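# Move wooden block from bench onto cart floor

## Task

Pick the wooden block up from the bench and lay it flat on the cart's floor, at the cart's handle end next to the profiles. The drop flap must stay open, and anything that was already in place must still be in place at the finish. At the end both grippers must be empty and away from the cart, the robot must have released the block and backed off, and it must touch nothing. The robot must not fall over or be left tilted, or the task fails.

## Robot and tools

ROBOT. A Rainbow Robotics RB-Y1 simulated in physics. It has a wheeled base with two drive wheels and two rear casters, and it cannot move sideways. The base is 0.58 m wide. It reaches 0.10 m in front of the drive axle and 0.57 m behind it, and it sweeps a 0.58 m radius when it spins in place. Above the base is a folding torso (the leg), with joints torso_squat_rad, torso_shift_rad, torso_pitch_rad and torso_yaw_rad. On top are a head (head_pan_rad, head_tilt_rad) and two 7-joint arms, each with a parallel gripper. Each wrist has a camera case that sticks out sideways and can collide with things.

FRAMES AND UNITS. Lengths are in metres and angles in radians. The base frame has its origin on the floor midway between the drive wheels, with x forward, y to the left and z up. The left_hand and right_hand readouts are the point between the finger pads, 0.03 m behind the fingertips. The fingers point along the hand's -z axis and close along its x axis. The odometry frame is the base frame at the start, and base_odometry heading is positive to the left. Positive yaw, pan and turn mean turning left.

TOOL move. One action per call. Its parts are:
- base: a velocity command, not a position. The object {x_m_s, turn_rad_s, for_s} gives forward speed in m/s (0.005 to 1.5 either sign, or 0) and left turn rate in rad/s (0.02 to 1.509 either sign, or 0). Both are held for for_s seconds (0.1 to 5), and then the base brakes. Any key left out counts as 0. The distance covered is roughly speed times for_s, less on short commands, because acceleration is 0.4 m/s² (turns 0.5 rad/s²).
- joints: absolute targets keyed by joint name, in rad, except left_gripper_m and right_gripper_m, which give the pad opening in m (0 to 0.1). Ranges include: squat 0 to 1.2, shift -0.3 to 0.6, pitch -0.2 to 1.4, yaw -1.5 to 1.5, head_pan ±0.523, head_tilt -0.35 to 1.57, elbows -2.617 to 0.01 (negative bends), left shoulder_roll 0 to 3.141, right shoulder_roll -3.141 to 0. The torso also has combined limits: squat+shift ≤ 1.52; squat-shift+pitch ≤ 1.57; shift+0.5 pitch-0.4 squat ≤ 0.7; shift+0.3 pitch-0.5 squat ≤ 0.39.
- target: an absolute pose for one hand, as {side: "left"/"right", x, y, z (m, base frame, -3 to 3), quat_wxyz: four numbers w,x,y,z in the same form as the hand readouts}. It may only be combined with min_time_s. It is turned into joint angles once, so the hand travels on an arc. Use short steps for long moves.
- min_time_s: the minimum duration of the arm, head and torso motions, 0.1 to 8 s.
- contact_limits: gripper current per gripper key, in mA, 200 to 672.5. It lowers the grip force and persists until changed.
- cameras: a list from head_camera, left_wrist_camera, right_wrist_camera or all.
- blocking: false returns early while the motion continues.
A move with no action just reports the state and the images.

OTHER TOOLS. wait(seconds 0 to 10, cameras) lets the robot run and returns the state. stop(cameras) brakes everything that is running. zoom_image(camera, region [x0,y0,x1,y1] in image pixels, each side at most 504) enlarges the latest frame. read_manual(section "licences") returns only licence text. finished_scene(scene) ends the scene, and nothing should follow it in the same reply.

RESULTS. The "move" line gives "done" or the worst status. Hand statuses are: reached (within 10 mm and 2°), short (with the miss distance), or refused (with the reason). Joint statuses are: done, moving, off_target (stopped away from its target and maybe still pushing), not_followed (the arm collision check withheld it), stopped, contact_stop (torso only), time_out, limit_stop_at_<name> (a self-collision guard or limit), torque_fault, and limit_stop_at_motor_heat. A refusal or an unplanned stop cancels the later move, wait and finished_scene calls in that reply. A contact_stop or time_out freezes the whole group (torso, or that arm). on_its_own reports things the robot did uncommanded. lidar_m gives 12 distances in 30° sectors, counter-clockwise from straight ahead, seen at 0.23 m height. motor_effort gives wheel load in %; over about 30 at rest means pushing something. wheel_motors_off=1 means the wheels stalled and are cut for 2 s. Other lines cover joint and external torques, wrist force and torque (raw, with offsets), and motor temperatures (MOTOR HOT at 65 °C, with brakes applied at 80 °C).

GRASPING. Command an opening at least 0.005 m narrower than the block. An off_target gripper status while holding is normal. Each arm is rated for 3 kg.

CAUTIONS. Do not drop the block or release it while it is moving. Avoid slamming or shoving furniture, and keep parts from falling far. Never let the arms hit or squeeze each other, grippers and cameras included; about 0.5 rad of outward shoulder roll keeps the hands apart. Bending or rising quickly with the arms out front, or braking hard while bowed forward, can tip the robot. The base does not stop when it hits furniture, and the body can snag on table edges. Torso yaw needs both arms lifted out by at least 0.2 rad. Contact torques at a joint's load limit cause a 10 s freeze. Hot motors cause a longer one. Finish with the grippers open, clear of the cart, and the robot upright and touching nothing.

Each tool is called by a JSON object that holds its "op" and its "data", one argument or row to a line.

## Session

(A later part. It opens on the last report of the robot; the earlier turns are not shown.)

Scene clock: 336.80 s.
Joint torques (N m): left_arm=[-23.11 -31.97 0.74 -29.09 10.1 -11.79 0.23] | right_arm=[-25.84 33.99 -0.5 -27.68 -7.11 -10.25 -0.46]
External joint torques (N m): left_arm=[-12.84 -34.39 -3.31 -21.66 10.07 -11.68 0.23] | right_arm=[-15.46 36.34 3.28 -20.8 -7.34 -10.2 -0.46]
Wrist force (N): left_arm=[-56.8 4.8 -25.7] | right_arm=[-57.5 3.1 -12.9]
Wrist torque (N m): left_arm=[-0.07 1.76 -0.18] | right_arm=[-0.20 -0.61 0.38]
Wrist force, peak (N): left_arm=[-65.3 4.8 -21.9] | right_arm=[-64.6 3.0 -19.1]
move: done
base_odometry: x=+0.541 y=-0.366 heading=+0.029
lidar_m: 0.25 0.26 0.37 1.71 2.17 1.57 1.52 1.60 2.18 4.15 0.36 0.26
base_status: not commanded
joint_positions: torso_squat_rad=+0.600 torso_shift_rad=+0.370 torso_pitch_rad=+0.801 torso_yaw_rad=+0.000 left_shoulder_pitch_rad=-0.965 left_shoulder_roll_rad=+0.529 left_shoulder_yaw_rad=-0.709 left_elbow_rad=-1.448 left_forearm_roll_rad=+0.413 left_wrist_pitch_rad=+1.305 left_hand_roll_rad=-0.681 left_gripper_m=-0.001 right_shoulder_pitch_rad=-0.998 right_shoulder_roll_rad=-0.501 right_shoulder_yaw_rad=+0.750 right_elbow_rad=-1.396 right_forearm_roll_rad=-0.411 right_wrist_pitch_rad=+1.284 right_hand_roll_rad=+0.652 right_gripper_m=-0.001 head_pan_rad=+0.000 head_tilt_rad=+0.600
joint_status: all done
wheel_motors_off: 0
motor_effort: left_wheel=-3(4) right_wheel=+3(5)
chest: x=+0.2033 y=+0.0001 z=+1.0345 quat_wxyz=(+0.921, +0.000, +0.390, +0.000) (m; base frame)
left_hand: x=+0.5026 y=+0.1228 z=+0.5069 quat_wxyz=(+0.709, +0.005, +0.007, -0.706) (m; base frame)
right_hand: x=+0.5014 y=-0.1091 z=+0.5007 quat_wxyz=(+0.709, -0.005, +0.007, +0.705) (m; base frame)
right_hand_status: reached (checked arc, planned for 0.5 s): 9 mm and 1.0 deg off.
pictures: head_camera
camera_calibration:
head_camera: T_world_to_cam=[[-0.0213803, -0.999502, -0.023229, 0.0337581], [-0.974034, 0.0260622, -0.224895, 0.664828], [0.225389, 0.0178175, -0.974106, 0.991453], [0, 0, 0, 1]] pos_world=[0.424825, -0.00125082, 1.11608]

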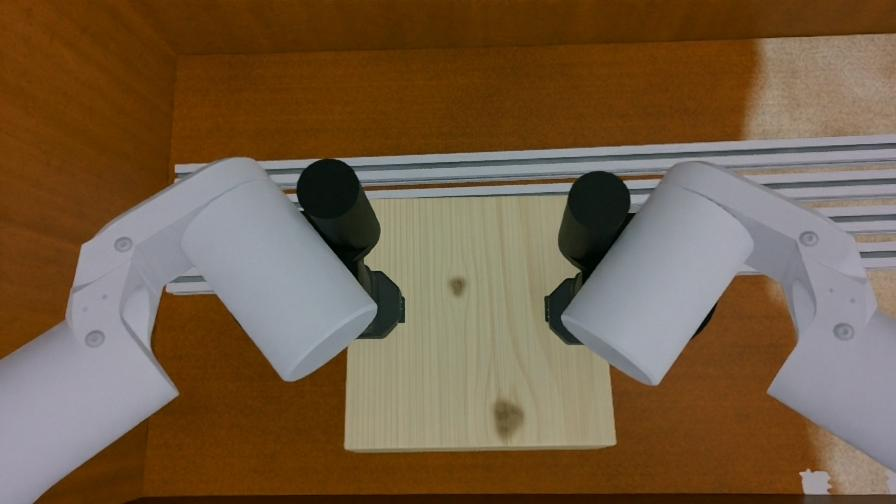

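{"op": "move", "data": {
  "target": {"side": "left", "x": 0.503, "y": 0.113, "z": 0.497, "quat_wxyz": [0.707, 0, 0, -0.707]},
  "min_time_s": 0.5
}}

{"op": "move", "data": {
  "target": {"side": "right", "x": 0.502, "y": -0.099, "z": 0.491, "quat_wxyz": [0.707, 0, 0, 0.707]},
  "min_time_s": 0.5
}}

{"op": "move", "data": {
  "target": {"side": "left", "x": 0.503, "y": 0.113, "z": 0.485, "quat_wxyz": [0.707, 0, 0, -0.707]},
  "min_time_s": 0.5
}}

{"op": "move", "data": {
  "target": {"side": "right", "x": 0.502, "y": -0.099, "z": 0.479, "quat_wxyz": [0.707, 0, 0, 0.707]},
  "min_time_s": 0.5
}}

{"op": "move", "data": {
  "target": {"side": "left", "x": 0.503, "y": 0.113, "z": 0.473, "quat_wxyz": [0.707, 0, 0, -0.707]},
  "min_time_s": 0.5
}}

{"op": "move", "data": {
  "target": {"side": "right", "x": 0.502, "y": -0.099, "z": 0.467, "quat_wxyz": [0.707, 0, 0, 0.707]},
  "min_time_s": 0.5
}}

{"op": "move", "data": {
  "target": {"side": "left", "x": 0.503, "y": 0.113, "z": 0.461, "quat_wxyz": [0.707, 0, 0, -0.707]},
  "min_time_s": 0.5
}}

{"op": "move", "data": {
  "target": {"side": "right", "x": 0.503, "y": -0.099, "z": 0.455, "quat_wxyz": [0.707, 0, 0, 0.707]},
  "min_time_s": 0.5
}}

{"op": "move", "data": {
  "target": {"side": "left", "x": 0.503, "y": 0.113, "z": 0.455, "quat_wxyz": [0.707, 0, 0, -0.707]},
  "min_time_s": 0.5,
  "cameras": ["all"]
}}

Scene clock: 341.73 s.
Joint torques (N m): left_arm=[-23.93 -33.63 -0.49 -28.72 9.67 -11.37 0.29] | right_arm=[-25.81 34.75 -0.62 -30.09 -8 -10.92 -0.34]
External joint torques (N m): left_arm=[-13.59 -35.84 -4.35 -21.42 9.65 -11.26 0.29] | right_arm=[-15.43 37.1 3.16 -23.21 -8.23 -10.87 -0.34]
Wrist force (N): left_arm=[-62.9 4.1 -21.7] | right_arm=[-61.8 2.5 -19.1]
Wrist torque (N m): left_arm=[-0.26 -0.11 -0.40] | right_arm=[-0.17 -0.67 0.41]
Wrist force, peak (N): left_arm=[-63.5 5.3 -26.2] | right_arm=[-64.3 2.2 -19.1]
move: done
base_odometry: x=+0.541 y=-0.366 heading=+0.029
lidar_m: 0.24 0.26 0.36 1.71 2.17 1.59 1.52 1.59 2.17 4.15 0.36 0.26
base_status: not commanded
joint_positions: torso_squat_rad=+0.600 torso_shift_rad=+0.370 torso_pitch_rad=+0.801 torso_yaw_rad=+0.000 left_shoulder_pitch_rad=-0.974 left_shoulder_roll_rad=+0.506 left_shoulder_yaw_rad=-0.715 left_elbow_rad=-1.381 left_forearm_roll_rad=+0.405 left_wrist_pitch_rad=+1.262 left_hand_roll_rad=-0.694 left_gripper_m=-0.001 right_shoulder_pitch_rad=-0.998 right_shoulder_roll_rad=-0.501 right_shoulder_yaw_rad=+0.750 right_elbow_rad=-1.396 right_forearm_roll_rad=-0.410 right_wrist_pitch_rad=+1.284 right_hand_roll_rad=+0.652 right_gripper_m=-0.001 head_pan_rad=+0.000 head_tilt_rad=+0.600
joint_status: all done
wheel_motors_off: 0
motor_effort: left_wheel=-3(4) right_wheel=+5(6)
chest: x=+0.2033 y=+0.0001 z=+1.0345 quat_wxyz=(+0.921, +0.000, +0.390, +0.000) (m; base frame)
left_hand: x=+0.5025 y=+0.1216 z=+0.4949 quat_wxyz=(+0.709, +0.005, +0.007, -0.706) (m; base frame)
left_hand_status: reached (checked arc, planned for 0.5 s): 9 mm and 1.0 deg off.
right_hand: x=+0.5014 y=-0.1095 z=+0.5005 quat_wxyz=(+0.709, -0.005, +0.007, +0.705) (m; base frame)
pictures: none

Scene clock: 342.57 s.
Joint torques (N m): left_arm=[-24.12 -35.12 0.27 -30.9 10.85 -12.4 0.24] | right_arm=[-26.9 37.28 -0.1 -29.39 -7.68 -10.89 -0.41]
External joint torques (N m): left_arm=[-13.78 -37.35 -3.6 -23.61 10.83 -12.29 0.24] | right_arm=[-16.44 39.42 3.48 -22.67 -7.9 -10.83 -0.41]
Wrist force (N): left_arm=[-60.6 4.7 -26.4] | right_arm=[-61.8 3.4 -14.1]
Wrist torque (N m): left_arm=[-0.14 1.89 -0.28] | right_arm=[-0.19 -0.70 0.43]
Wrist force, peak (N): left_arm=[-69.4 4.6 -21.0] | right_arm=[-67.6 1.7 -18.3]
move: done
base_odometry: x=+0.541 y=-0.366 heading=+0.029
lidar_m: 0.24 0.25 0.35 1.70 2.17 1.59 1.51 1.60 2.17 4.16 0.36 0.26
base_status: not commanded
joint_positions: torso_squat_rad=+0.600 torso_shift_rad=+0.370 torso_pitch_rad=+0.801 torso_yaw_rad=+0.000 left_shoulder_pitch_rad=-0.974 left_shoulder_roll_rad=+0.507 left_shoulder_yaw_rad=-0.715 left_elbow_rad=-1.381 left_forearm_roll_rad=+0.405 left_wrist_pitch_rad=+1.262 left_hand_roll_rad=-0.694 left_gripper_m=-0.001 right_shoulder_pitch_rad=-1.007 right_shoulder_roll_rad=-0.477 right_shoulder_yaw_rad=+0.755 right_elbow_rad=-1.326 right_forearm_roll_rad=-0.404 right_wrist_pitch_rad=+1.239 right_hand_roll_rad=+0.665 right_gripper_m=-0.001 head_pan_rad=+0.000 head_tilt_rad=+0.600
joint_status: all done
wheel_motors_off: 0
motor_effort: left_wheel=-3(5) right_wheel=+3(5)
chest: x=+0.2033 y=+0.0001 z=+1.0345 quat_wxyz=(+0.921, +0.000, +0.390, +0.000) (m; base frame)
left_hand: x=+0.5025 y=+0.1221 z=+0.4948 quat_wxyz=(+0.709, +0.005, +0.007, -0.705) (m; base frame)
right_hand: x=+0.5013 y=-0.1085 z=+0.4885 quat_wxyz=(+0.709, -0.005, +0.008, +0.705) (m; base frame)
right_hand_status: reached (checked arc, planned for 0.5 s): 10 mm and 1.1 deg off.
pictures: none

Scene clock: 343.40 s.
Joint torques (N m): left_arm=[-24.46 -35.16 -0.25 -29.31 9.83 -11.5 0.28] | right_arm=[-26.77 36.6 -0.43 -30.79 -8.09 -10.98 -0.42]
External joint torques (N m): left_arm=[-14.06 -37.24 -3.94 -22.18 9.8 -11.39 0.28] | right_arm=[-16.31 38.74 3.15 -24.07 -8.32 -10.93 -0.42]
Wrist force (N): left_arm=[-63.5 4.6 -20.9] | right_arm=[-63.1 2.1 -18.6]
Wrist torque (N m): left_arm=[-0.26 -0.11 -0.41] | right_arm=[-0.19 -0.64 0.41]
Wrist force, peak (N): left_arm=[-67.1 5.9 -25.6] | right_arm=[-67.6 3.2 -15.1]
move: done
base_odometry: x=+0.541 y=-0.366 heading=+0.029
lidar_m: 0.25 0.25 0.36 1.70 2.17 1.58 1.51 1.59 2.18 4.14 0.37 0.26
base_status: not commanded
joint_positions: torso_squat_rad=+0.600 torso_shift_rad=+0.370 torso_pitch_rad=+0.801 torso_yaw_rad=+0.000 left_shoulder_pitch_rad=-0.983 left_shoulder_roll_rad=+0.485 left_shoulder_yaw_rad=-0.718 left_elbow_rad=-1.312 left_forearm_roll_rad=+0.401 left_wrist_pitch_rad=+1.216 left_hand_roll_rad=-0.710 left_gripper_m=-0.001 right_shoulder_pitch_rad=-1.007 right_shoulder_roll_rad=-0.477 right_shoulder_yaw_rad=+0.755 right_elbow_rad=-1.326 right_forearm_roll_rad=-0.404 right_wrist_pitch_rad=+1.239 right_hand_roll_rad=+0.665 right_gripper_m=-0.001 head_pan_rad=+0.000 head_tilt_rad=+0.600
joint_status: all done
wheel_motors_off: 0
motor_effort: left_wheel=-3(4) right_wheel=+3(5)
chest: x=+0.2033 y=+0.0001 z=+1.0345 quat_wxyz=(+0.921, +0.000, +0.390, +0.000) (m; base frame)
left_hand: x=+0.5025 y=+0.1221 z=+0.4829 quat_wxyz=(+0.709, +0.005, +0.007, -0.706) (m; base frame)
left_hand_status: reached (checked arc, planned for 0.5 s): 9 mm and 1.0 deg off.
right_hand: x=+0.5013 y=-0.1085 z=+0.4885 quat_wxyz=(+0.709, -0.005, +0.008, +0.705) (m; base frame)
pictures: none

Scene clock: 344.23 s.
Joint torques (N m): left_arm=[-24.22 -34.84 0.17 -30.63 10.67 -11.84 0.38] | right_arm=[-27.01 37.35 -0.41 -29.17 -7.64 -10.47 -0.27]
External joint torques (N m): left_arm=[-13.82 -36.91 -3.51 -23.5 10.64 -11.73 0.38] | right_arm=[-16.48 39.32 2.98 -22.62 -7.86 -10.41 -0.27]
Wrist force (N): left_arm=[-59.4 5.3 -25.0] | right_arm=[-59.5 3.0 -13.5]
Wrist torque (N m): left_arm=[-0.15 1.78 -0.28] | right_arm=[-0.22 -0.62 0.37]
Wrist force, peak (N): left_arm=[-68.5 4.6 -21.4] | right_arm=[-67.5 2.3 -18.9]
move: done
base_odometry: x=+0.541 y=-0.366 heading=+0.029
lidar_m: 0.24 0.26 0.35 1.71 2.17 1.59 1.52 1.61 2.17 4.15 0.37 0.26
base_status: not commanded
joint_positions: torso_squat_rad=+0.600 torso_shift_rad=+0.370 torso_pitch_rad=+0.801 torso_yaw_rad=+0.000 left_shoulder_pitch_rad=-0.983 left_shoulder_roll_rad=+0.485 left_shoulder_yaw_rad=-0.719 left_elbow_rad=-1.312 left_forearm_roll_rad=+0.401 left_wrist_pitch_rad=+1.216 left_hand_roll_rad=-0.710 left_gripper_m=-0.001 right_shoulder_pitch_rad=-1.016 right_shoulder_roll_rad=-0.455 right_shoulder_yaw_rad=+0.758 right_elbow_rad=-1.254 right_forearm_roll_rad=-0.401 right_wrist_pitch_rad=+1.191 right_hand_roll_rad=+0.681 right_gripper_m=-0.001 head_pan_rad=+0.000 head_tilt_rad=+0.600
joint_status: all done
wheel_motors_off: 0
motor_effort: left_wheel=-4(5) right_wheel=+4(6)
chest: x=+0.2033 y=+0.0001 z=+1.0345 quat_wxyz=(+0.921, +0.000, +0.390, +0.000) (m; base frame)
left_hand: x=+0.5024 y=+0.1221 z=+0.4828 quat_wxyz=(+0.709, +0.005, +0.007, -0.706) (m; base frame)
right_hand: x=+0.5012 y=-0.1086 z=+0.4766 quat_wxyz=(+0.709, -0.005, +0.008, +0.705) (m; base frame)
right_hand_status: reached (checked arc, planned for 0.5 s): 10 mm and 1.1 deg off.
pictures: none

Scene clock: 345.07 s.
Joint torques (N m): left_arm=[-24.08 -34.77 0.04 -28.86 9.72 -10.96 0.37] | right_arm=[-26.44 36.02 -0.92 -30.37 -7.89 -10.58 -0.38]
External joint torques (N m): left_arm=[-13.59 -36.68 -3.44 -21.92 9.69 -10.84 0.37] | right_arm=[-15.92 37.99 2.47 -23.82 -8.11 -10.53 -0.37]
Wrist force (N): left_arm=[-61.1 4.0 -21.3] | right_arm=[-60.8 2.5 -18.8]
Wrist torque (N m): left_arm=[-0.26 0.02 -0.44] | right_arm=[-0.15 -0.61 0.36]
Wrist force, peak (N): left_arm=[-65.4 5.7 -26.7] | right_arm=[-66.8 3.0 -13.7]
move: done
base_odometry: x=+0.541 y=-0.366 heading=+0.029
lidar_m: 0.24 0.25 0.35 1.69 2.17 1.58 1.51 1.58 2.18 4.13 0.37 0.25
base_status: not commanded
joint_positions: torso_squat_rad=+0.600 torso_shift_rad=+0.370 torso_pitch_rad=+0.801 torso_yaw_rad=+0.000 left_shoulder_pitch_rad=-0.994 left_shoulder_roll_rad=+0.462 left_shoulder_yaw_rad=-0.722 left_elbow_rad=-1.239 left_forearm_roll_rad=+0.398 left_wrist_pitch_rad=+1.168 left_hand_roll_rad=-0.726 left_gripper_m=-0.001 right_shoulder_pitch_rad=-1.016 right_shoulder_roll_rad=-0.454 right_shoulder_yaw_rad=+0.758 right_elbow_rad=-1.254 right_forearm_roll_rad=-0.400 right_wrist_pitch_rad=+1.191 right_hand_roll_rad=+0.681 right_gripper_m=-0.001 head_pan_rad=+0.000 head_tilt_rad=+0.600
joint_status: all done
wheel_motors_off: 0
motor_effort: left_wheel=-3(4) right_wheel=+4(6)
chest: x=+0.2033 y=+0.0001 z=+1.0345 quat_wxyz=(+0.921, +0.000, +0.390, +0.000) (m; base frame)
left_hand: x=+0.5024 y=+0.1221 z=+0.4709 quat_wxyz=(+0.709, +0.005, +0.007, -0.706) (m; base frame)
left_hand_status: reached (checked arc, planned for 0.5 s): 9 mm and 1.0 deg off.
right_hand: x=+0.5012 y=-0.1085 z=+0.4765 quat_wxyz=(+0.709, -0.005, +0.008, +0.705) (m; base frame)
pictures: none

Scene clock: 345.90 s.
Joint torques (N m): left_arm=[-23.92 -35.06 0.41 -29.98 10.39 -11.3 0.24] | right_arm=[-26.92 37 -0.24 -28.68 -7.39 -10.03 -0.36]
External joint torques (N m): left_arm=[-13.43 -36.97 -3.07 -23.05 10.36 -11.19 0.24] | right_arm=[-16.31 38.79 2.94 -22.34 -7.61 -9.97 -0.36]
Wrist force (N): left_arm=[-58.2 4.6 -26.1] | right_arm=[-58.3 3.0 -14.2]
Wrist torque (N m): left_arm=[-0.05 1.69 -0.26] | right_arm=[-0.21 -0.66 0.33]
Wrist force, peak (N): left_arm=[-67.3 4.2 -21.7] | right_arm=[-66.1 1.7 -18.1]
move: done
base_odometry: x=+0.541 y=-0.366 heading=+0.029
lidar_m: 0.24 0.26 0.36 1.71 2.17 1.58 1.52 1.60 2.18 4.16 0.35 0.25
base_status: not commanded
joint_positions: torso_squat_rad=+0.600 torso_shift_rad=+0.370 torso_pitch_rad=+0.801 torso_yaw_rad=+0.000 left_shoulder_pitch_rad=-0.994 left_shoulder_roll_rad=+0.462 left_shoulder_yaw_rad=-0.722 left_elbow_rad=-1.239 left_forearm_roll_rad=+0.397 left_wrist_pitch_rad=+1.168 left_hand_roll_rad=-0.726 left_gripper_m=-0.001 right_shoulder_pitch_rad=-1.028 right_shoulder_roll_rad=-0.430 right_shoulder_yaw_rad=+0.761 right_elbow_rad=-1.177 right_forearm_roll_rad=-0.398 right_wrist_pitch_rad=+1.142 right_hand_roll_rad=+0.698 right_gripper_m=-0.001 head_pan_rad=+0.000 head_tilt_rad=+0.600
joint_status: all done
wheel_motors_off: 0
motor_effort: left_wheel=-4(4) right_wheel=+4(5)
chest: x=+0.2033 y=+0.0001 z=+1.0345 quat_wxyz=(+0.921, +0.000, +0.390, +0.000) (m; base frame)
left_hand: x=+0.5023 y=+0.1222 z=+0.4709 quat_wxyz=(+0.709, +0.005, +0.007, -0.706) (m; base frame)
right_hand: x=+0.5012 y=-0.1086 z=+0.4646 quat_wxyz=(+0.709, -0.005, +0.007, +0.705) (m; base frame)
right_hand_status: reached (checked arc, planned for 0.5 s): 10 mm and 1.0 deg off.
pictures: none

Scene clock: 346.73 s.
Joint torques (N m): left_arm=[-24.21 -34.88 -0.14 -28.61 9.33 -10.55 0.33] | right_arm=[-26.17 36.07 -0.75 -30.01 -7.77 -10.09 -0.3]
External joint torques (N m): left_arm=[-13.62 -36.62 -3.41 -21.89 9.31 -10.44 0.33] | right_arm=[-15.56 37.85 2.43 -23.67 -7.99 -10.04 -0.3]
Wrist force (N): left_arm=[-59.3 3.9 -21.3] | right_arm=[-59.4 2.3 -17.6]
Wrist torque (N m): left_arm=[-0.22 0.01 -0.44] | right_arm=[-0.17 -0.58 0.31]
Wrist force, peak (N): left_arm=[-63.8 5.3 -25.9] | right_arm=[-64.9 2.8 -13.8]
move: done
base_odometry: x=+0.541 y=-0.366 heading=+0.029
lidar_m: 0.23 0.25 0.36 1.70 2.17 1.58 1.51 1.58 2.17 4.14 0.37 0.25
base_status: not commanded
joint_positions: torso_squat_rad=+0.600 torso_shift_rad=+0.370 torso_pitch_rad=+0.801 torso_yaw_rad=+0.000 left_shoulder_pitch_rad=-1.007 left_shoulder_roll_rad=+0.437 left_shoulder_yaw_rad=-0.724 left_elbow_rad=-1.160 left_forearm_roll_rad=+0.396 left_wrist_pitch_rad=+1.117 left_hand_roll_rad=-0.744 left_gripper_m=-0.001 right_shoulder_pitch_rad=-1.028 right_shoulder_roll_rad=-0.429 right_shoulder_yaw_rad=+0.761 right_elbow_rad=-1.177 right_forearm_roll_rad=-0.398 right_wrist_pitch_rad=+1.142 right_hand_roll_rad=+0.698 right_gripper_m=-0.001 head_pan_rad=+0.000 head_tilt_rad=+0.600
joint_status: all done
wheel_motors_off: 0
motor_effort: left_wheel=-4(4) right_wheel=+4(5)
chest: x=+0.2033 y=+0.0001 z=+1.0345 quat_wxyz=(+0.921, +0.000, +0.390, +0.000) (m; base frame)
left_hand: x=+0.5023 y=+0.1221 z=+0.4590 quat_wxyz=(+0.709, +0.005, +0.007, -0.706) (m; base frame)
left_hand_status: reached (checked arc, planned for 0.5 s): 9 mm and 1.0 deg off.
right_hand: x=+0.5011 y=-0.1086 z=+0.4646 quat_wxyz=(+0.709, -0.005, +0.007, +0.705) (m; base frame)
pictures: none

Scene clock: 347.57 s.
Joint torques (N m): left_arm=[-24.03 -34.61 0.74 -29.54 10.08 -10.92 0.32] | right_arm=[-26.57 36.74 -0.55 -28.62 -7.36 -9.61 -0.34]
External joint torques (N m): left_arm=[-13.44 -36.35 -2.53 -22.83 10.06 -10.81 0.32] | right_arm=[-15.79 38.34 2.4 -22.53 -7.57 -9.55 -0.34]
Wrist force (N): left_arm=[-55.4 5.4 -25.3] | right_arm=[-56.4 2.4 -13.2]
Wrist torque (N m): left_arm=[-0.10 1.75 -0.24] | right_arm=[-0.13 -0.55 0.38]
Wrist force, peak (N): left_arm=[-67.8 4.4 -21.9] | right_arm=[-65.8 2.2 -18.1]
move: done
base_odometry: x=+0.541 y=-0.366 heading=+0.029
lidar_m: 0.24 0.26 0.37 1.71 2.16 1.57 1.51 1.61 2.18 4.16 0.36 0.25
base_status: not commanded
joint_positions: torso_squat_rad=+0.600 torso_shift_rad=+0.370 torso_pitch_rad=+0.801 torso_yaw_rad=+0.000 left_shoulder_pitch_rad=-1.007 left_shoulder_roll_rad=+0.437 left_shoulder_yaw_rad=-0.724 left_elbow_rad=-1.159 left_forearm_roll_rad=+0.396 left_wrist_pitch_rad=+1.118 left_hand_roll_rad=-0.744 left_gripper_m=-0.001 right_shoulder_pitch_rad=-1.045 right_shoulder_roll_rad=-0.401 right_shoulder_yaw_rad=+0.761 right_elbow_rad=-1.088 right_forearm_roll_rad=-0.400 right_wrist_pitch_rad=+1.088 right_hand_roll_rad=+0.719 right_gripper_m=-0.001 head_pan_rad=+0.000 head_tilt_rad=+0.600
joint_status: all done
wheel_motors_off: 0
motor_effort: left_wheel=-3(5) right_wheel=+3(6)
chest: x=+0.2033 y=+0.0001 z=+1.0345 quat_wxyz=(+0.921, +0.000, +0.390, +0.000) (m; base frame)
left_hand: x=+0.5023 y=+0.1223 z=+0.4589 quat_wxyz=(+0.708, +0.005, +0.007, -0.706) (m; base frame)
right_hand: x=+0.5021 y=-0.1087 z=+0.4527 quat_wxyz=(+0.709, -0.005, +0.007, +0.705) (m; base frame)
right_hand_status: reached (checked arc, planned for 0.5 s): 10 mm and 1.0 deg off.
pictures: none

Scene clock: 348.40 s.
Joint torques (N m): left_arm=[-24.2 -34.3 0.3 -27.73 9.15 -10.37 0.21] | right_arm=[-26.86 36.61 -0.55 -29.72 -7.51 -9.56 -0.24]
External joint torques (N m): left_arm=[-13.58 -35.96 -2.87 -21.13 9.12 -10.25 0.21] | right_arm=[-16.08 38.2 2.4 -23.64 -7.72 -9.51 -0.24]
Wrist force (N): left_arm=[-57.5 4.0 -20.0] | right_arm=[-58.2 1.9 -20.1]
Wrist torque (N m): left_arm=[-0.18 0.15 -0.47] | right_arm=[-0.15 -0.63 0.33]
Wrist force, peak (N): left_arm=[-58.7 5.2 -25.8] | right_arm=[-58.7 2.0 -19.2]
move: done
base_odometry: x=+0.541 y=-0.366 heading=+0.029
lidar_m: 0.24 0.26 0.37 1.70 2.17 1.57 1.51 1.60 2.18 4.15 0.36 0.25
base_status: not commanded
joint_positions: torso_squat_rad=+0.600 torso_shift_rad=+0.370 torso_pitch_rad=+0.801 torso_yaw_rad=+0.000 left_shoulder_pitch_rad=-1.013 left_shoulder_roll_rad=+0.425 left_shoulder_yaw_rad=-0.725 left_elbow_rad=-1.124 left_forearm_roll_rad=+0.395 left_wrist_pitch_rad=+1.094 left_hand_roll_rad=-0.752 left_gripper_m=-0.001 right_shoulder_pitch_rad=-1.045 right_shoulder_roll_rad=-0.401 right_shoulder_yaw_rad=+0.761 right_elbow_rad=-1.088 right_forearm_roll_rad=-0.400 right_wrist_pitch_rad=+1.088 right_hand_roll_rad=+0.719 right_gripper_m=-0.001 head_pan_rad=+0.000 head_tilt_rad=+0.600
joint_status: all done
wheel_motors_off: 0
motor_effort: left_wheel=-3(4) right_wheel=+4(5)
chest: x=+0.2033 y=+0.0001 z=+1.0345 quat_wxyz=(+0.921, +0.000, +0.390, +0.000) (m; base frame)
left_hand: x=+0.5020 y=+0.1222 z=+0.4537 quat_wxyz=(+0.708, +0.005, +0.007, -0.706) (m; base frame)
left_hand_status: reached (checked arc, planned for 0.5 s): 9 mm and 1.0 deg off.
right_hand: x=+0.5020 y=-0.1087 z=+0.4527 quat_wxyz=(+0.709, -0.005, +0.007, +0.705) (m; base frame)
pictures: head_camera, left_wrist_camera, right_wrist_camera
camera_calibration:
head_camera: T_world_to_cam=[[-0.0212827, -0.999504, -0.023208, 0.033693], [-0.974036, 0.0259624, -0.224899, 0.664833], [0.22539, 0.017819, -0.974106, 0.991452], [0, 0, 0, 1]] pos_world=[0.424825, -0.00125112, 1.11608]
left_wrist_camera: T_world_to_cam=[[0.0307532, -0.999207, -0.0252776, 0.117581], [-0.886409, -0.0389504, 0.461262, 0.269522], [-0.461881, 0.00822099, -0.886904, 0.705728], [0, 0, 0, 1]] pos_world=[0.561253, 0.122184, 0.504565]
right_wrist_camera: T_world_to_cam=[[0.0243563, -0.999661, -0.00917017, -0.117983], [-0.859553, -0.0256247, 0.510404, 0.224807], [-0.510466, -0.00454929, -0.859886, 0.717193], [0, 0, 0, 1]] pos_world=[0.56221, -0.10892, 0.500879]

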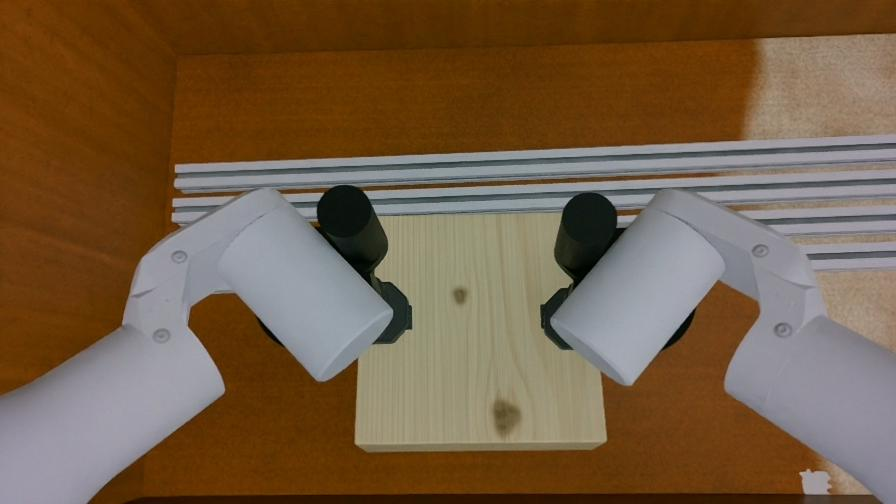

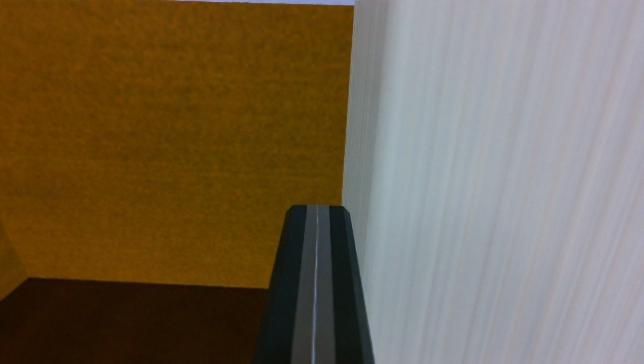

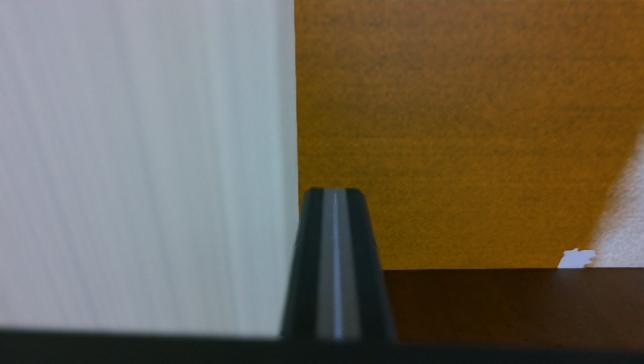

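{"op": "move", "data": {
  "joints": {"torso_squat_rad": 0.82},
  "min_time_s": 2.5,
  "cameras": ["all"]
}}

Scene clock: 354.33 s.
Joint torques (N m): left_arm=[-24 -34.48 0.3 -28.06 9.13 -10.36 0.25] | right_arm=[-26.45 36.06 -0.96 -29.93 -7.55 -9.75 -0.36]
External joint torques (N m): left_arm=[-13.37 -36.14 -2.87 -21.45 9.11 -10.25 0.24] | right_arm=[-15.66 37.66 1.99 -23.84 -7.76 -9.69 -0.36]
Wrist force (N): left_arm=[-57.4 2.2 -19.4] | right_arm=[-57.8 2.3 -14.0]
Wrist torque (N m): left_arm=[-0.13 0.08 -0.36] | right_arm=[-0.29 -0.58 -0.21]
Wrist force, peak (N): left_arm=[-58.4 3.9 -21.4] | right_arm=[-58.5 1.9 -18.5]
move: done
base_odometry: x=+0.541 y=-0.366 heading=+0.029
lidar_m: 0.24 0.25 0.36 1.70 2.16 1.59 1.52 1.60 2.20 4.15 0.36 0.26
base_status: not commanded
joint_positions: torso_squat_rad=+0.820 torso_shift_rad=+0.370 torso_pitch_rad=+0.800 torso_yaw_rad=+0.000 left_shoulder_pitch_rad=-1.013 left_shoulder_roll_rad=+0.425 left_shoulder_yaw_rad=-0.725 left_elbow_rad=-1.124 left_forearm_roll_rad=+0.395 left_wrist_pitch_rad=+1.094 left_hand_roll_rad=-0.752 left_gripper_m=-0.001 right_shoulder_pitch_rad=-1.045 right_shoulder_roll_rad=-0.401 right_shoulder_yaw_rad=+0.761 right_elbow_rad=-1.088 right_forearm_roll_rad=-0.400 right_wrist_pitch_rad=+1.088 right_hand_roll_rad=+0.719 right_gripper_m=-0.001 head_pan_rad=+0.000 head_tilt_rad=+0.600
joint_status: all done
wheel_motors_off: 0
motor_effort: left_wheel=-2(4) right_wheel=+2(6)
chest: x=+0.1669 y=+0.0001 z=+0.9412 quat_wxyz=(+0.921, +0.000, +0.390, +0.000) (m; base frame)
left_hand: x=+0.4658 y=+0.1222 z=+0.3605 quat_wxyz=(+0.708, +0.005, +0.007, -0.706) (m; base frame)
right_hand: x=+0.4658 y=-0.1087 z=+0.3595 quat_wxyz=(+0.709, -0.005, +0.007, +0.705) (m; base frame)
pictures: head_camera, left_wrist_camera, right_wrist_camera
camera_calibration:
head_camera: T_world_to_cam=[[-0.0212759, -0.999504, -0.023216, 0.0307608], [-0.973965, 0.0259632, -0.225206, 0.608703], [0.225697, 0.0178202, -0.974035, 0.908677], [0, 0, 0, 1]] pos_world=[0.388424, -0.00125112, 1.02288]
left_wrist_camera: T_world_to_cam=[[0.0308049, -0.999203, -0.0254023, 0.116368], [-0.886573, -0.0390508, 0.460938, 0.280521], [-0.461562, 0.00832182, -0.887069, 0.606279], [0, 0, 0, 1]] pos_world=[0.524953, 0.122184, 0.411465]
right_wrist_camera: T_world_to_cam=[[0.024409, -0.999661, -0.00907614, -0.118019], [-0.85971, -0.0256234, 0.51014, 0.241315], [-0.5102, -0.00464915, -0.860043, 0.618522], [0, 0, 0, 1]] pos_world=[0.525911, -0.10892, 0.40778]

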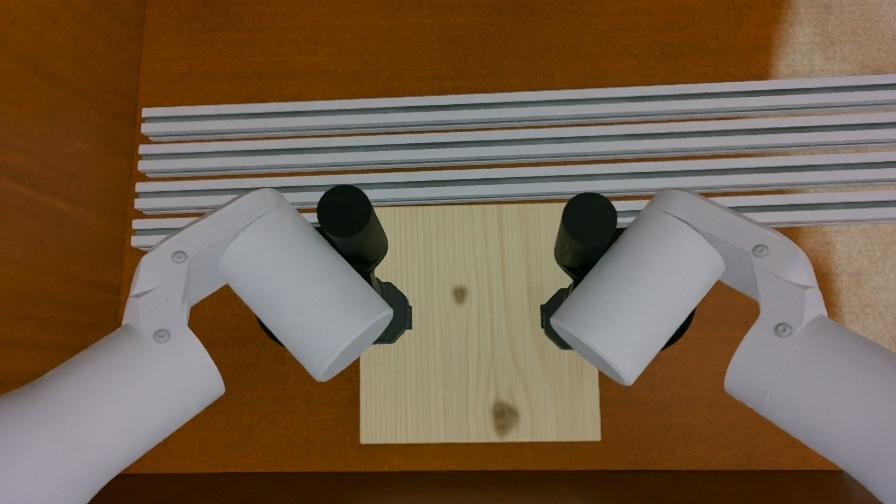

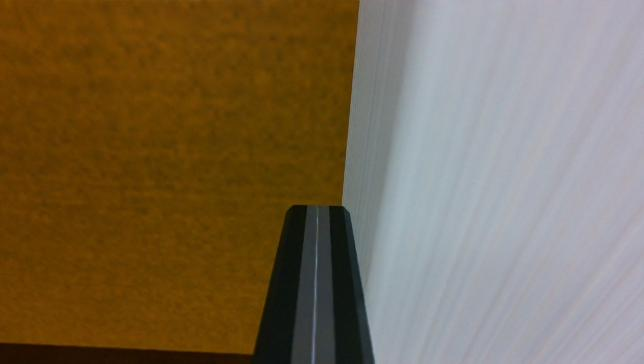

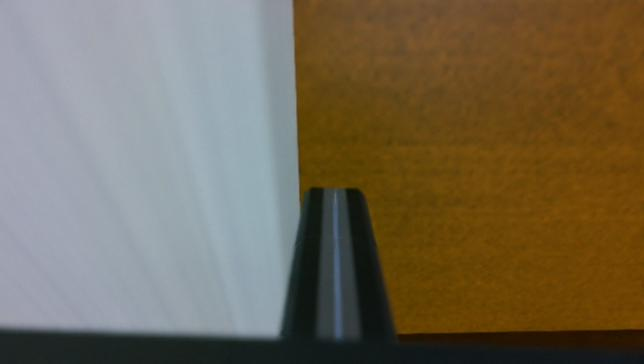

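{"op": "move", "data": {
  "joints": {"torso_shift_rad": 0.335},
  "min_time_s": 0.8
}}

{"op": "move", "data": {
  "joints": {"torso_squat_rad": 0.87, "torso_shift_rad": 0.35},
  "min_time_s": 1.2
}}

{"op": "move", "data": {
  "joints": {"torso_squat_rad": 0.895, "torso_shift_rad": 0.357},
  "min_time_s": 1.2,
  "cameras": ["all"]
}}

Scene clock: 360.50 s.
Joint torques (N m): left_arm=[-23.94 -34.83 0.44 -27.9 9.13 -10.33 0.23] | right_arm=[-26.34 36.23 -0.85 -29.81 -7.59 -9.46 -0.35]
External joint torques (N m): left_arm=[-13.32 -36.49 -2.73 -21.3 9.11 -10.22 0.23] | right_arm=[-15.56 37.83 2.1 -23.73 -7.8 -9.41 -0.35]
Wrist force (N): left_arm=[-56.5 1.4 -20.0] | right_arm=[-57.0 0.0 -19.4]
Wrist torque (N m): left_arm=[-0.15 0.15 -0.34] | right_arm=[0.06 -0.55 -0.12]
Wrist force, peak (N): left_arm=[-58.1 2.2 -20.5] | right_arm=[-57.4 0.5 -18.9]
move: done
base_odometry: x=+0.541 y=-0.366 heading=+0.029
lidar_m: 0.24 0.26 0.36 1.70 2.16 1.58 1.52 1.60 2.17 4.14 0.36 0.25
base_status: not commanded
joint_positions: torso_squat_rad=+0.820 torso_shift_rad=+0.335 torso_pitch_rad=+0.801 torso_yaw_rad=+0.000 left_shoulder_pitch_rad=-1.013 left_shoulder_roll_rad=+0.425 left_shoulder_yaw_rad=-0.725 left_elbow_rad=-1.124 left_forearm_roll_rad=+0.395 left_wrist_pitch_rad=+1.094 left_hand_roll_rad=-0.752 left_gripper_m=-0.001 right_shoulder_pitch_rad=-1.045 right_shoulder_roll_rad=-0.401 right_shoulder_yaw_rad=+0.761 right_elbow_rad=-1.088 right_forearm_roll_rad=-0.400 right_wrist_pitch_rad=+1.088 right_hand_roll_rad=+0.719 right_gripper_m=-0.001 head_pan_rad=+0.000 head_tilt_rad=+0.600
joint_status: all done
wheel_motors_off: 0
motor_effort: left_wheel=-3(5) right_wheel=+2(6)
chest: x=+0.1513 y=+0.0001 z=+0.9469 quat_wxyz=(+0.921, +0.000, +0.390, +0.000) (m; base frame)
left_hand: x=+0.4500 y=+0.1222 z=+0.3662 quat_wxyz=(+0.708, +0.005, +0.007, -0.706) (m; base frame)
right_hand: x=+0.4502 y=-0.1087 z=+0.3651 quat_wxyz=(+0.709, -0.005, +0.007, +0.705) (m; base frame)
pictures: none

Scene clock: 362.30 s.
Joint torques (N m): left_arm=[-23.37 -37.7 -0.28 -28.58 9.94 -10.94 0.35] | right_arm=[-19.96 39.61 1.45 -21.74 -6.65 -13.28 -0.26]
External joint torques (N m): left_arm=[-12.41 -39.46 -3.56 -21.95 9.93 -10.8 0.35] | right_arm=[-8.83 41.35 4.52 -15.62 -6.89 -13.2 -0.26]
Wrist force (N): left_arm=[-64.1 5.0 -16.8] | right_arm=[-71.1 17.8 50.8]
Wrist torque (N m): left_arm=[-0.22 -0.47 -0.43] | right_arm=[-0.70 -1.88 0.13]
Wrist force, peak (N): left_arm=[-76.7 0.4 29.5] | right_arm=[-96.8 44.6 146.6]
move: contact_stop
base_odometry: x=+0.541 y=-0.366 heading=+0.029
lidar_m: 0.23 0.26 0.37 1.69 2.17 1.58 1.52 1.59 2.19 4.14 0.37 0.26
base_status: not commanded
joint_positions: torso_squat_rad=+0.871 torso_shift_rad=+0.344 torso_pitch_rad=+0.787 torso_yaw_rad=-0.001 left_shoulder_pitch_rad=-1.013 left_shoulder_roll_rad=+0.426 left_shoulder_yaw_rad=-0.725 left_elbow_rad=-1.123 left_forearm_roll_rad=+0.395 left_wrist_pitch_rad=+1.094 left_hand_roll_rad=-0.752 left_gripper_m=-0.001 right_shoulder_pitch_rad=-1.047 right_shoulder_roll_rad=-0.402 right_shoulder_yaw_rad=+0.761 right_elbow_rad=-1.090 right_forearm_roll_rad=-0.400 right_wrist_pitch_rad=+1.089 right_hand_roll_rad=+0.719 right_gripper_m=-0.001 head_pan_rad=+0.000 head_tilt_rad=+0.600
joint_status: torso_squat_rad contact_stop (moved +0.051 of +0.050); torso_shift_rad contact_stop (moved +0.009 of +0.015)
wheel_motors_off: 0
motor_effort: left_wheel=+0(9) right_wheel=+7(15)
chest: x=+0.1434 y=+0.0002 z=+0.9234 quat_wxyz=(+0.924, +0.000, +0.383, -0.001) (m; base frame)
left_hand: x=+0.4505 y=+0.1221 z=+0.3467 quat_wxyz=(+0.708, +0.010, +0.002, -0.706) (m; base frame)
right_hand: x=+0.4515 y=-0.1091 z=+0.3468 quat_wxyz=(+0.709, -0.011, +0.002, +0.705) (m; base frame)
pictures: none

not run: a stop that you did not command came earlier in this reply.

{"op": "move", "data": {
  "cameras": ["all"]
}}

{"op": "zoom_image", "data": {
  "camera": "head_camera",
  "region": [340, 150, 740, 450]
}}

Scene clock: 363.00 s.
Joint torques (N m): left_arm=[-23.37 -37.7 -0.25 -28.66 9.72 -10.95 0.31] | right_arm=[-20.13 39.51 1.75 -21.61 -6.57 -13.14 -0.32]
External joint torques (N m): left_arm=[-12.42 -39.46 -3.52 -22.03 9.72 -10.82 0.31] | right_arm=[-9 41.25 4.82 -15.49 -6.8 -13.07 -0.32]
Motor temperatures (°C): left_arm=[32 31 31 44 38 38 37] | right_arm=[36 34 31 41 38 44 34]
Wrist force (N): left_arm=[-63.6 5.6 -17.3] | right_arm=[-71.4 17.9 50.4]
Wrist torque (N m): left_arm=[-0.30 -0.44 -0.42] | right_arm=[-0.76 -1.91 0.10]
Wrist force, peak (N): left_arm=[-64.5 5.5 -17.8] | right_arm=[-72.2 17.5 50.1]
base_odometry: x=+0.541 y=-0.366 heading=+0.029
lidar_m: 0.24 0.27 0.36 1.70 2.17 1.59 1.52 1.59 2.18 4.16 0.36 0.26
base_status: not commanded
joint_positions: torso_squat_rad=+0.871 torso_shift_rad=+0.344 torso_pitch_rad=+0.787 torso_yaw_rad=-0.001 left_shoulder_pitch_rad=-1.013 left_shoulder_roll_rad=+0.426 left_shoulder_yaw_rad=-0.725 left_elbow_rad=-1.123 left_forearm_roll_rad=+0.395 left_wrist_pitch_rad=+1.094 left_hand_roll_rad=-0.752 left_gripper_m=-0.001 right_shoulder_pitch_rad=-1.047 right_shoulder_roll_rad=-0.402 right_shoulder_yaw_rad=+0.761 right_elbow_rad=-1.090 right_forearm_roll_rad=-0.400 right_wrist_pitch_rad=+1.089 right_hand_roll_rad=+0.719 right_gripper_m=-0.001 head_pan_rad=+0.000 head_tilt_rad=+0.600
joint_status: torso_squat_rad contact_stop (moved +0.051 of +0.050); torso_shift_rad contact_stop (moved +0.009 of +0.015)
wheel_motors_off: 0
motor_effort: left_wheel=+0(9) right_wheel=+6(15)
chest: x=+0.1434 y=+0.0002 z=+0.9234 quat_wxyz=(+0.924, +0.000, +0.383, -0.001) (m; base frame)
left_hand: x=+0.4505 y=+0.1221 z=+0.3467 quat_wxyz=(+0.708, +0.010, +0.002, -0.706) (m; base frame)
right_hand: x=+0.4515 y=-0.1091 z=+0.3468 quat_wxyz=(+0.709, -0.011, +0.002, +0.705) (m; base frame)
pictures: head_camera, left_wrist_camera, right_wrist_camera
camera_calibration:
head_camera: T_world_to_cam=[[-0.0218125, -0.99951, -0.0224657, 0.0293381], [-0.970813, 0.0265439, -0.238363, 0.593516], [0.238842, 0.0166107, -0.970916, 0.891944], [0, 0, 0, 1]] pos_world=[0.3638, -0.00124634, 1.00813]
left_wrist_camera: T_world_to_cam=[[0.0306176, -0.99922, -0.0249212, 0.116233], [-0.892898, -0.0385482, 0.448606, 0.280497], [-0.449217, 0.00851685, -0.893382, 0.583607], [0, 0, 0, 1]] pos_world=[0.509063, 0.121985, 0.398447]
right_wrist_camera: T_world_to_cam=[[0.0239771, -0.999677, -0.0084846, -0.118176], [-0.867659, -0.0250249, 0.49653, 0.243906], [-0.496581, -0.00454358, -0.867978, 0.596912], [0, 0, 0, 1]] pos_world=[0.510876, -0.109322, 0.395997]

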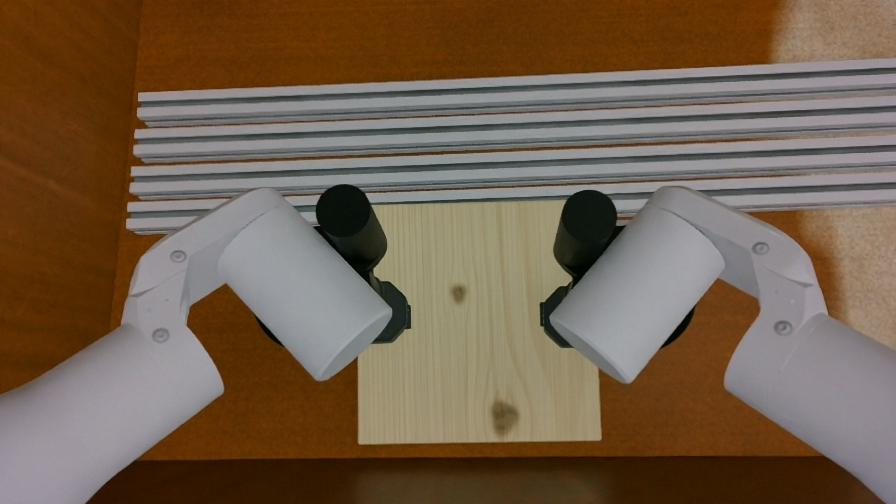

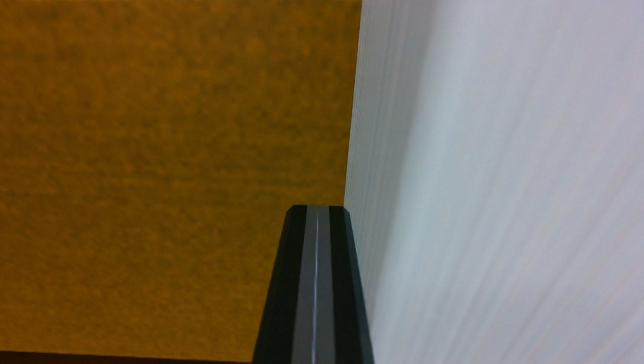

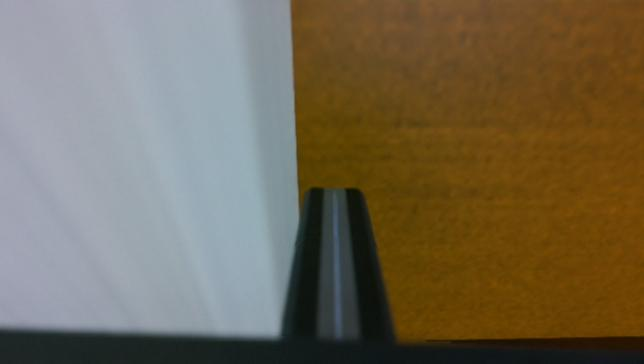

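Scaled by 1.260 from the camera's 896x504 image, which has a finer 1280x720 frame.

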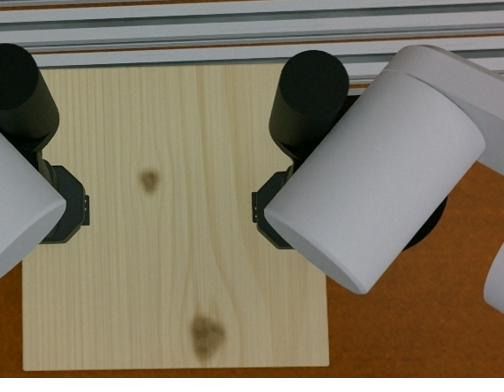

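{"op": "move", "data": {
  "joints": {"torso_squat_rad": 0.83, "torso_shift_rad": 0.33, "torso_pitch_rad": 0.8, "torso_yaw_rad": 0.0},
  "min_time_s": 1
}}

{"op": "move", "data": {
  "joints": {"torso_squat_rad": 0.82, "torso_shift_rad": 0.311},
  "min_time_s": 1,
  "cameras": ["all"]
}}

{"op": "zoom_image", "data": {
  "camera": "head_camera",
  "region": [340, 150, 740, 490]
}}

Scene clock: 374.27 s.
Joint torques (N m): left_arm=[-24.12 -34.66 0.51 -28.5 9.08 -10.43 0.37] | right_arm=[-24.18 39.86 0.24 -29.41 -7.77 -9.5 -0.24]
External joint torques (N m): left_arm=[-13.5 -36.32 -2.66 -21.9 9.05 -10.32 0.37] | right_arm=[-13.38 41.48 3.2 -23.33 -7.98 -9.44 -0.24]
Wrist force (N): left_arm=[-57.6 1.2 -20.0] | right_arm=[-58.0 -0.6 -19.0]
Wrist torque (N m): left_arm=[-0.19 -0.24 -0.48] | right_arm=[0.02 -0.88 -0.12]
Wrist force, peak (N): left_arm=[-64.5 5.8 -17.4] | right_arm=[-71.6 17.5 50.7]
move: done
base_odometry: x=+0.541 y=-0.366 heading=+0.029
lidar_m: 0.24 0.26 0.34 1.71 2.17 1.58 1.51 1.61 2.18 4.15 0.36 0.26
base_status: not commanded
joint_positions: torso_squat_rad=+0.830 torso_shift_rad=+0.330 torso_pitch_rad=+0.801 torso_yaw_rad=+0.000 left_shoulder_pitch_rad=-1.013 left_shoulder_roll_rad=+0.425 left_shoulder_yaw_rad=-0.725 left_elbow_rad=-1.123 left_forearm_roll_rad=+0.395 left_wrist_pitch_rad=+1.094 left_hand_roll_rad=-0.752 left_gripper_m=-0.001 right_shoulder_pitch_rad=-1.046 right_shoulder_roll_rad=-0.402 right_shoulder_yaw_rad=+0.761 right_elbow_rad=-1.088 right_forearm_roll_rad=-0.400 right_wrist_pitch_rad=+1.088 right_hand_roll_rad=+0.719 right_gripper_m=-0.001 head_pan_rad=+0.000 head_tilt_rad=+0.600
joint_status: all done
wheel_motors_off: 0
motor_effort: left_wheel=-3(3) right_wheel=+4(7)
chest: x=+0.1474 y=+0.0001 z=+0.9428 quat_wxyz=(+0.921, +0.000, +0.390, +0.000) (m; base frame)
left_hand: x=+0.4461 y=+0.1223 z=+0.3619 quat_wxyz=(+0.708, +0.005, +0.007, -0.706) (m; base frame)
right_hand: x=+0.4467 y=-0.1092 z=+0.3611 quat_wxyz=(+0.709, -0.005, +0.007, +0.705) (m; base frame)
pictures: none

Scene clock: 375.57 s.
Joint torques (N m): left_arm=[-24.15 -34.91 0.24 -28.78 9.04 -10.5 0.47] | right_arm=[-24.46 39.94 0.39 -29.47 -7.76 -9.42 -0.21]
External joint torques (N m): left_arm=[-13.52 -36.57 -2.93 -22.18 9.02 -10.39 0.47] | right_arm=[-13.66 41.56 3.35 -23.39 -7.97 -9.36 -0.21]
Wrist force (N): left_arm=[-58.2 1.0 -19.2] | right_arm=[-58.0 -0.5 -19.0]
Wrist torque (N m): left_arm=[-0.17 -0.31 -0.49] | right_arm=[0.01 -0.91 -0.10]
Wrist force, peak (N): left_arm=[-58.6 1.1 -20.2] | right_arm=[-58.0 -0.5 -19.3]
move: done
base_odometry: x=+0.541 y=-0.366 heading=+0.029
lidar_m: 0.24 0.26 0.34 1.73 2.18 1.58 1.52 1.61 2.19 4.13 0.36 0.25
base_status: not commanded
joint_positions: torso_squat_rad=+0.820 torso_shift_rad=+0.311 torso_pitch_rad=+0.801 torso_yaw_rad=+0.000 left_shoulder_pitch_rad=-1.013 left_shoulder_roll_rad=+0.425 left_shoulder_yaw_rad=-0.725 left_elbow_rad=-1.123 left_forearm_roll_rad=+0.395 left_wrist_pitch_rad=+1.094 left_hand_roll_rad=-0.752 left_gripper_m=-0.001 right_shoulder_pitch_rad=-1.046 right_shoulder_roll_rad=-0.402 right_shoulder_yaw_rad=+0.761 right_elbow_rad=-1.088 right_forearm_roll_rad=-0.400 right_wrist_pitch_rad=+1.088 right_hand_roll_rad=+0.719 right_gripper_m=-0.001 head_pan_rad=+0.000 head_tilt_rad=+0.600
joint_status: all done
wheel_motors_off: 0
motor_effort: left_wheel=-2(3) right_wheel=+5(5)
chest: x=+0.1404 y=+0.0001 z=+0.9506 quat_wxyz=(+0.921, +0.000, +0.390, +0.000) (m; base frame)
left_hand: x=+0.4392 y=+0.1223 z=+0.3698 quat_wxyz=(+0.708, +0.005, +0.007, -0.706) (m; base frame)
right_hand: x=+0.4399 y=-0.1092 z=+0.3690 quat_wxyz=(+0.709, -0.005, +0.007, +0.705) (m; base frame)
pictures: head_camera, left_wrist_camera, right_wrist_camera
camera_calibration:
head_camera: T_world_to_cam=[[-0.0213196, -0.999508, -0.0230153, 0.030322], [-0.973991, 0.0259585, -0.225095, 0.58488], [0.225582, 0.0176177, -0.974065, 0.923788], [0, 0, 0, 1]] pos_world=[0.361925, -0.00115062, 1.03218]
left_wrist_camera: T_world_to_cam=[[0.0307978, -0.999203, -0.0254111, 0.117525], [-0.886448, -0.0390509, 0.461178, 0.252627], [-0.461803, 0.00832235, -0.886944, 0.602276], [0, 0, 0, 1]] pos_world=[0.498453, 0.122284, 0.420665]
right_wrist_camera: T_world_to_cam=[[0.0240985, -0.999674, -0.00840845, -0.117828], [-0.860154, -0.02502, 0.509421, 0.214781], [-0.509465, -0.00504372, -0.860476, 0.613251], [0, 0, 0, 1]] pos_world=[0.500014, -0.109323, 0.417283]

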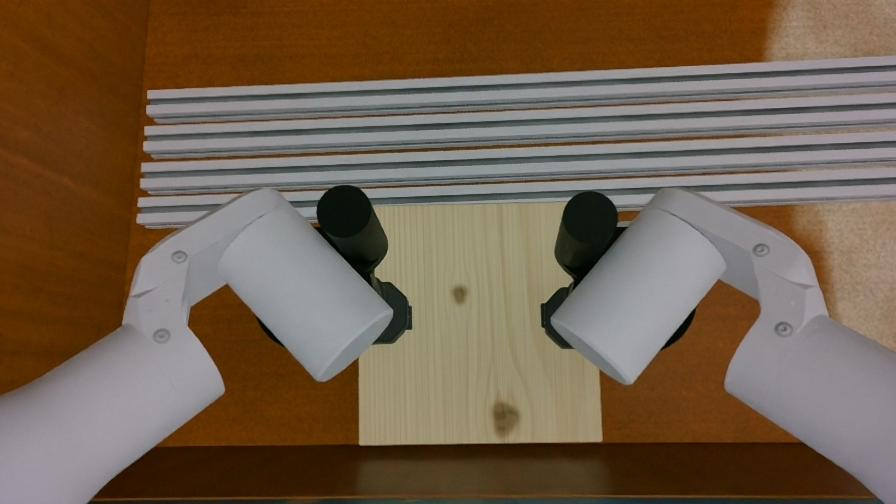

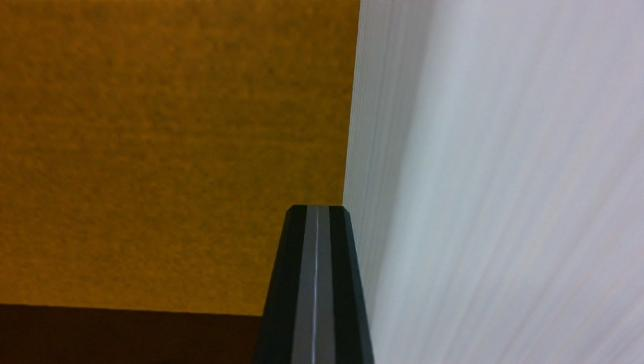

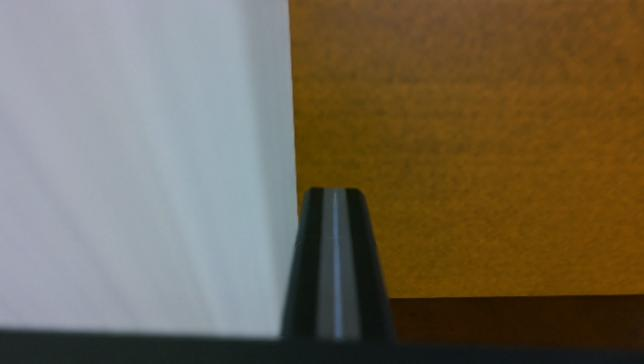

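Scaled by 1.260 from the camera's 896x504 image, which has a finer 1280x720 frame.

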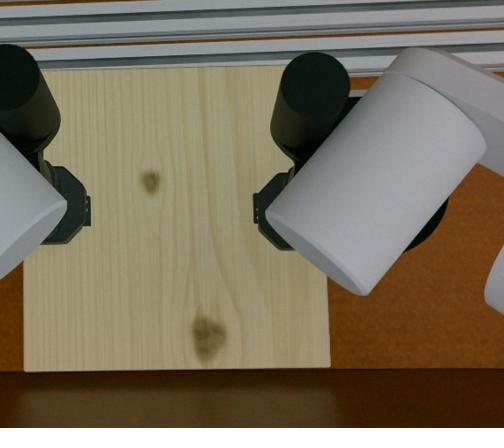

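{"op": "move", "data": {
  "joints": {"torso_squat_rad": 0.855, "torso_shift_rad": 0.324},
  "min_time_s": 1.2
}}

{"op": "move", "data": {
  "joints": {"torso_squat_rad": 0.866, "torso_shift_rad": 0.329},
  "min_time_s": 1,
  "cameras": ["head_camera"]
}}

Scene clock: 383.27 s.
Joint torques (N m): left_arm=[-24.03 -34.77 0.76 -28.67 8.96 -10.48 0.47] | right_arm=[-24.74 40.03 0.38 -29.33 -7.79 -9.41 -0.21]
External joint torques (N m): left_arm=[-13.4 -36.43 -2.41 -22.07 8.94 -10.36 0.47] | right_arm=[-13.94 41.65 3.34 -23.24 -8 -9.35 -0.21]
Wrist force (N): left_arm=[-57.5 1.5 -20.2] | right_arm=[-57.5 -0.1 -19.7]
Wrist torque (N m): left_arm=[-0.20 -0.25 -0.49] | right_arm=[0.00 -0.86 -0.11]
Wrist force, peak (N): left_arm=[-58.8 1.5 -21.1] | right_arm=[-58.3 -0.7 -19.4]
move: done
base_odometry: x=+0.541 y=-0.366 heading=+0.029
lidar_m: 0.24 0.26 0.37 1.72 2.17 1.58 1.52 1.60 2.18 4.14 0.35 0.25
base_status: not commanded
joint_positions: torso_squat_rad=+0.855 torso_shift_rad=+0.324 torso_pitch_rad=+0.801 torso_yaw_rad=+0.000 left_shoulder_pitch_rad=-1.013 left_shoulder_roll_rad=+0.425 left_shoulder_yaw_rad=-0.725 left_elbow_rad=-1.123 left_forearm_roll_rad=+0.395 left_wrist_pitch_rad=+1.094 left_hand_roll_rad=-0.752 left_gripper_m=-0.001 right_shoulder_pitch_rad=-1.046 right_shoulder_roll_rad=-0.402 right_shoulder_yaw_rad=+0.761 right_elbow_rad=-1.088 right_forearm_roll_rad=-0.400 right_wrist_pitch_rad=+1.088 right_hand_roll_rad=+0.719 right_gripper_m=-0.001 head_pan_rad=+0.000 head_tilt_rad=+0.600
joint_status: all done
wheel_motors_off: 0
motor_effort: left_wheel=-3(3) right_wheel=+4(5)
chest: x=+0.1405 y=+0.0001 z=+0.9314 quat_wxyz=(+0.921, +0.000, +0.390, +0.000) (m; base frame)
left_hand: x=+0.4393 y=+0.1223 z=+0.3506 quat_wxyz=(+0.708, +0.005, +0.007, -0.706) (m; base frame)
right_hand: x=+0.4399 y=-0.1092 z=+0.3498 quat_wxyz=(+0.709, -0.005, +0.007, +0.705) (m; base frame)
pictures: none

Scene clock: 384.53 s.
Joint torques (N m): left_arm=[-24.08 -34.75 0.49 -28.62 8.9 -10.56 0.47] | right_arm=[-24.34 39.57 0.1 -29.52 -7.71 -9.34 -0.43]
External joint torques (N m): left_arm=[-13.45 -36.4 -2.68 -22.01 8.88 -10.44 0.47] | right_arm=[-13.54 41.2 3.06 -23.44 -7.92 -9.28 -0.43]
Wrist force (N): left_arm=[-57.9 1.5 -19.7] | right_arm=[-57.7 -0.4 -18.6]
Wrist torque (N m): left_arm=[-0.20 -0.30 -0.48] | right_arm=[0.06 -0.83 -0.01]
Wrist force, peak (N): left_arm=[-58.8 1.3 -20.5] | right_arm=[-58.2 -0.3 -19.8]
move: done
base_odometry: x=+0.541 y=-0.366 heading=+0.029
lidar_m: 0.25 0.26 0.37 1.70 2.16 1.57 1.52 1.60 2.19 4.16 0.35 0.26
base_status: not commanded
joint_positions: torso_squat_rad=+0.866 torso_shift_rad=+0.329 torso_pitch_rad=+0.801 torso_yaw_rad=+0.000 left_shoulder_pitch_rad=-1.013 left_shoulder_roll_rad=+0.425 left_shoulder_yaw_rad=-0.725 left_elbow_rad=-1.123 left_forearm_roll_rad=+0.395 left_wrist_pitch_rad=+1.094 left_hand_roll_rad=-0.752 left_gripper_m=-0.001 right_shoulder_pitch_rad=-1.046 right_shoulder_roll_rad=-0.402 right_shoulder_yaw_rad=+0.761 right_elbow_rad=-1.088 right_forearm_roll_rad=-0.400 right_wrist_pitch_rad=+1.088 right_hand_roll_rad=+0.719 right_gripper_m=-0.001 head_pan_rad=+0.000 head_tilt_rad=+0.600
joint_status: all done
wheel_motors_off: 0
motor_effort: left_wheel=-2(3) right_wheel=+2(4)
chest: x=+0.1407 y=+0.0001 z=+0.9251 quat_wxyz=(+0.921, +0.000, +0.390, +0.000) (m; base frame)
left_hand: x=+0.4396 y=+0.1223 z=+0.3444 quat_wxyz=(+0.708, +0.005, +0.007, -0.706) (m; base frame)
right_hand: x=+0.4402 y=-0.1092 z=+0.3436 quat_wxyz=(+0.709, -0.005, +0.007, +0.705) (m; base frame)
pictures: head_camera
camera_calibration:
head_camera: T_world_to_cam=[[-0.0213192, -0.999508, -0.0230192, 0.0297497], [-0.973986, 0.0259593, -0.225115, 0.579571], [0.225602, 0.0176211, -0.97406, 0.898944], [0, 0, 0, 1]] pos_world=[0.362324, -0.00115063, 1.00678]

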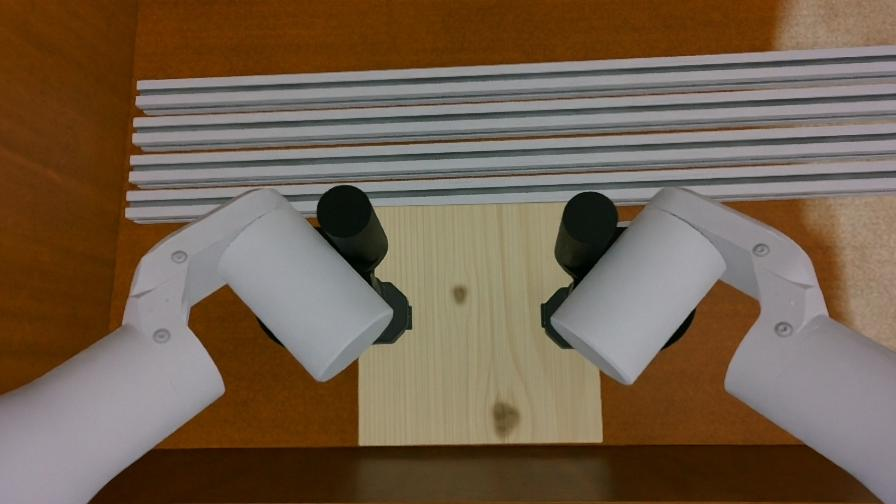

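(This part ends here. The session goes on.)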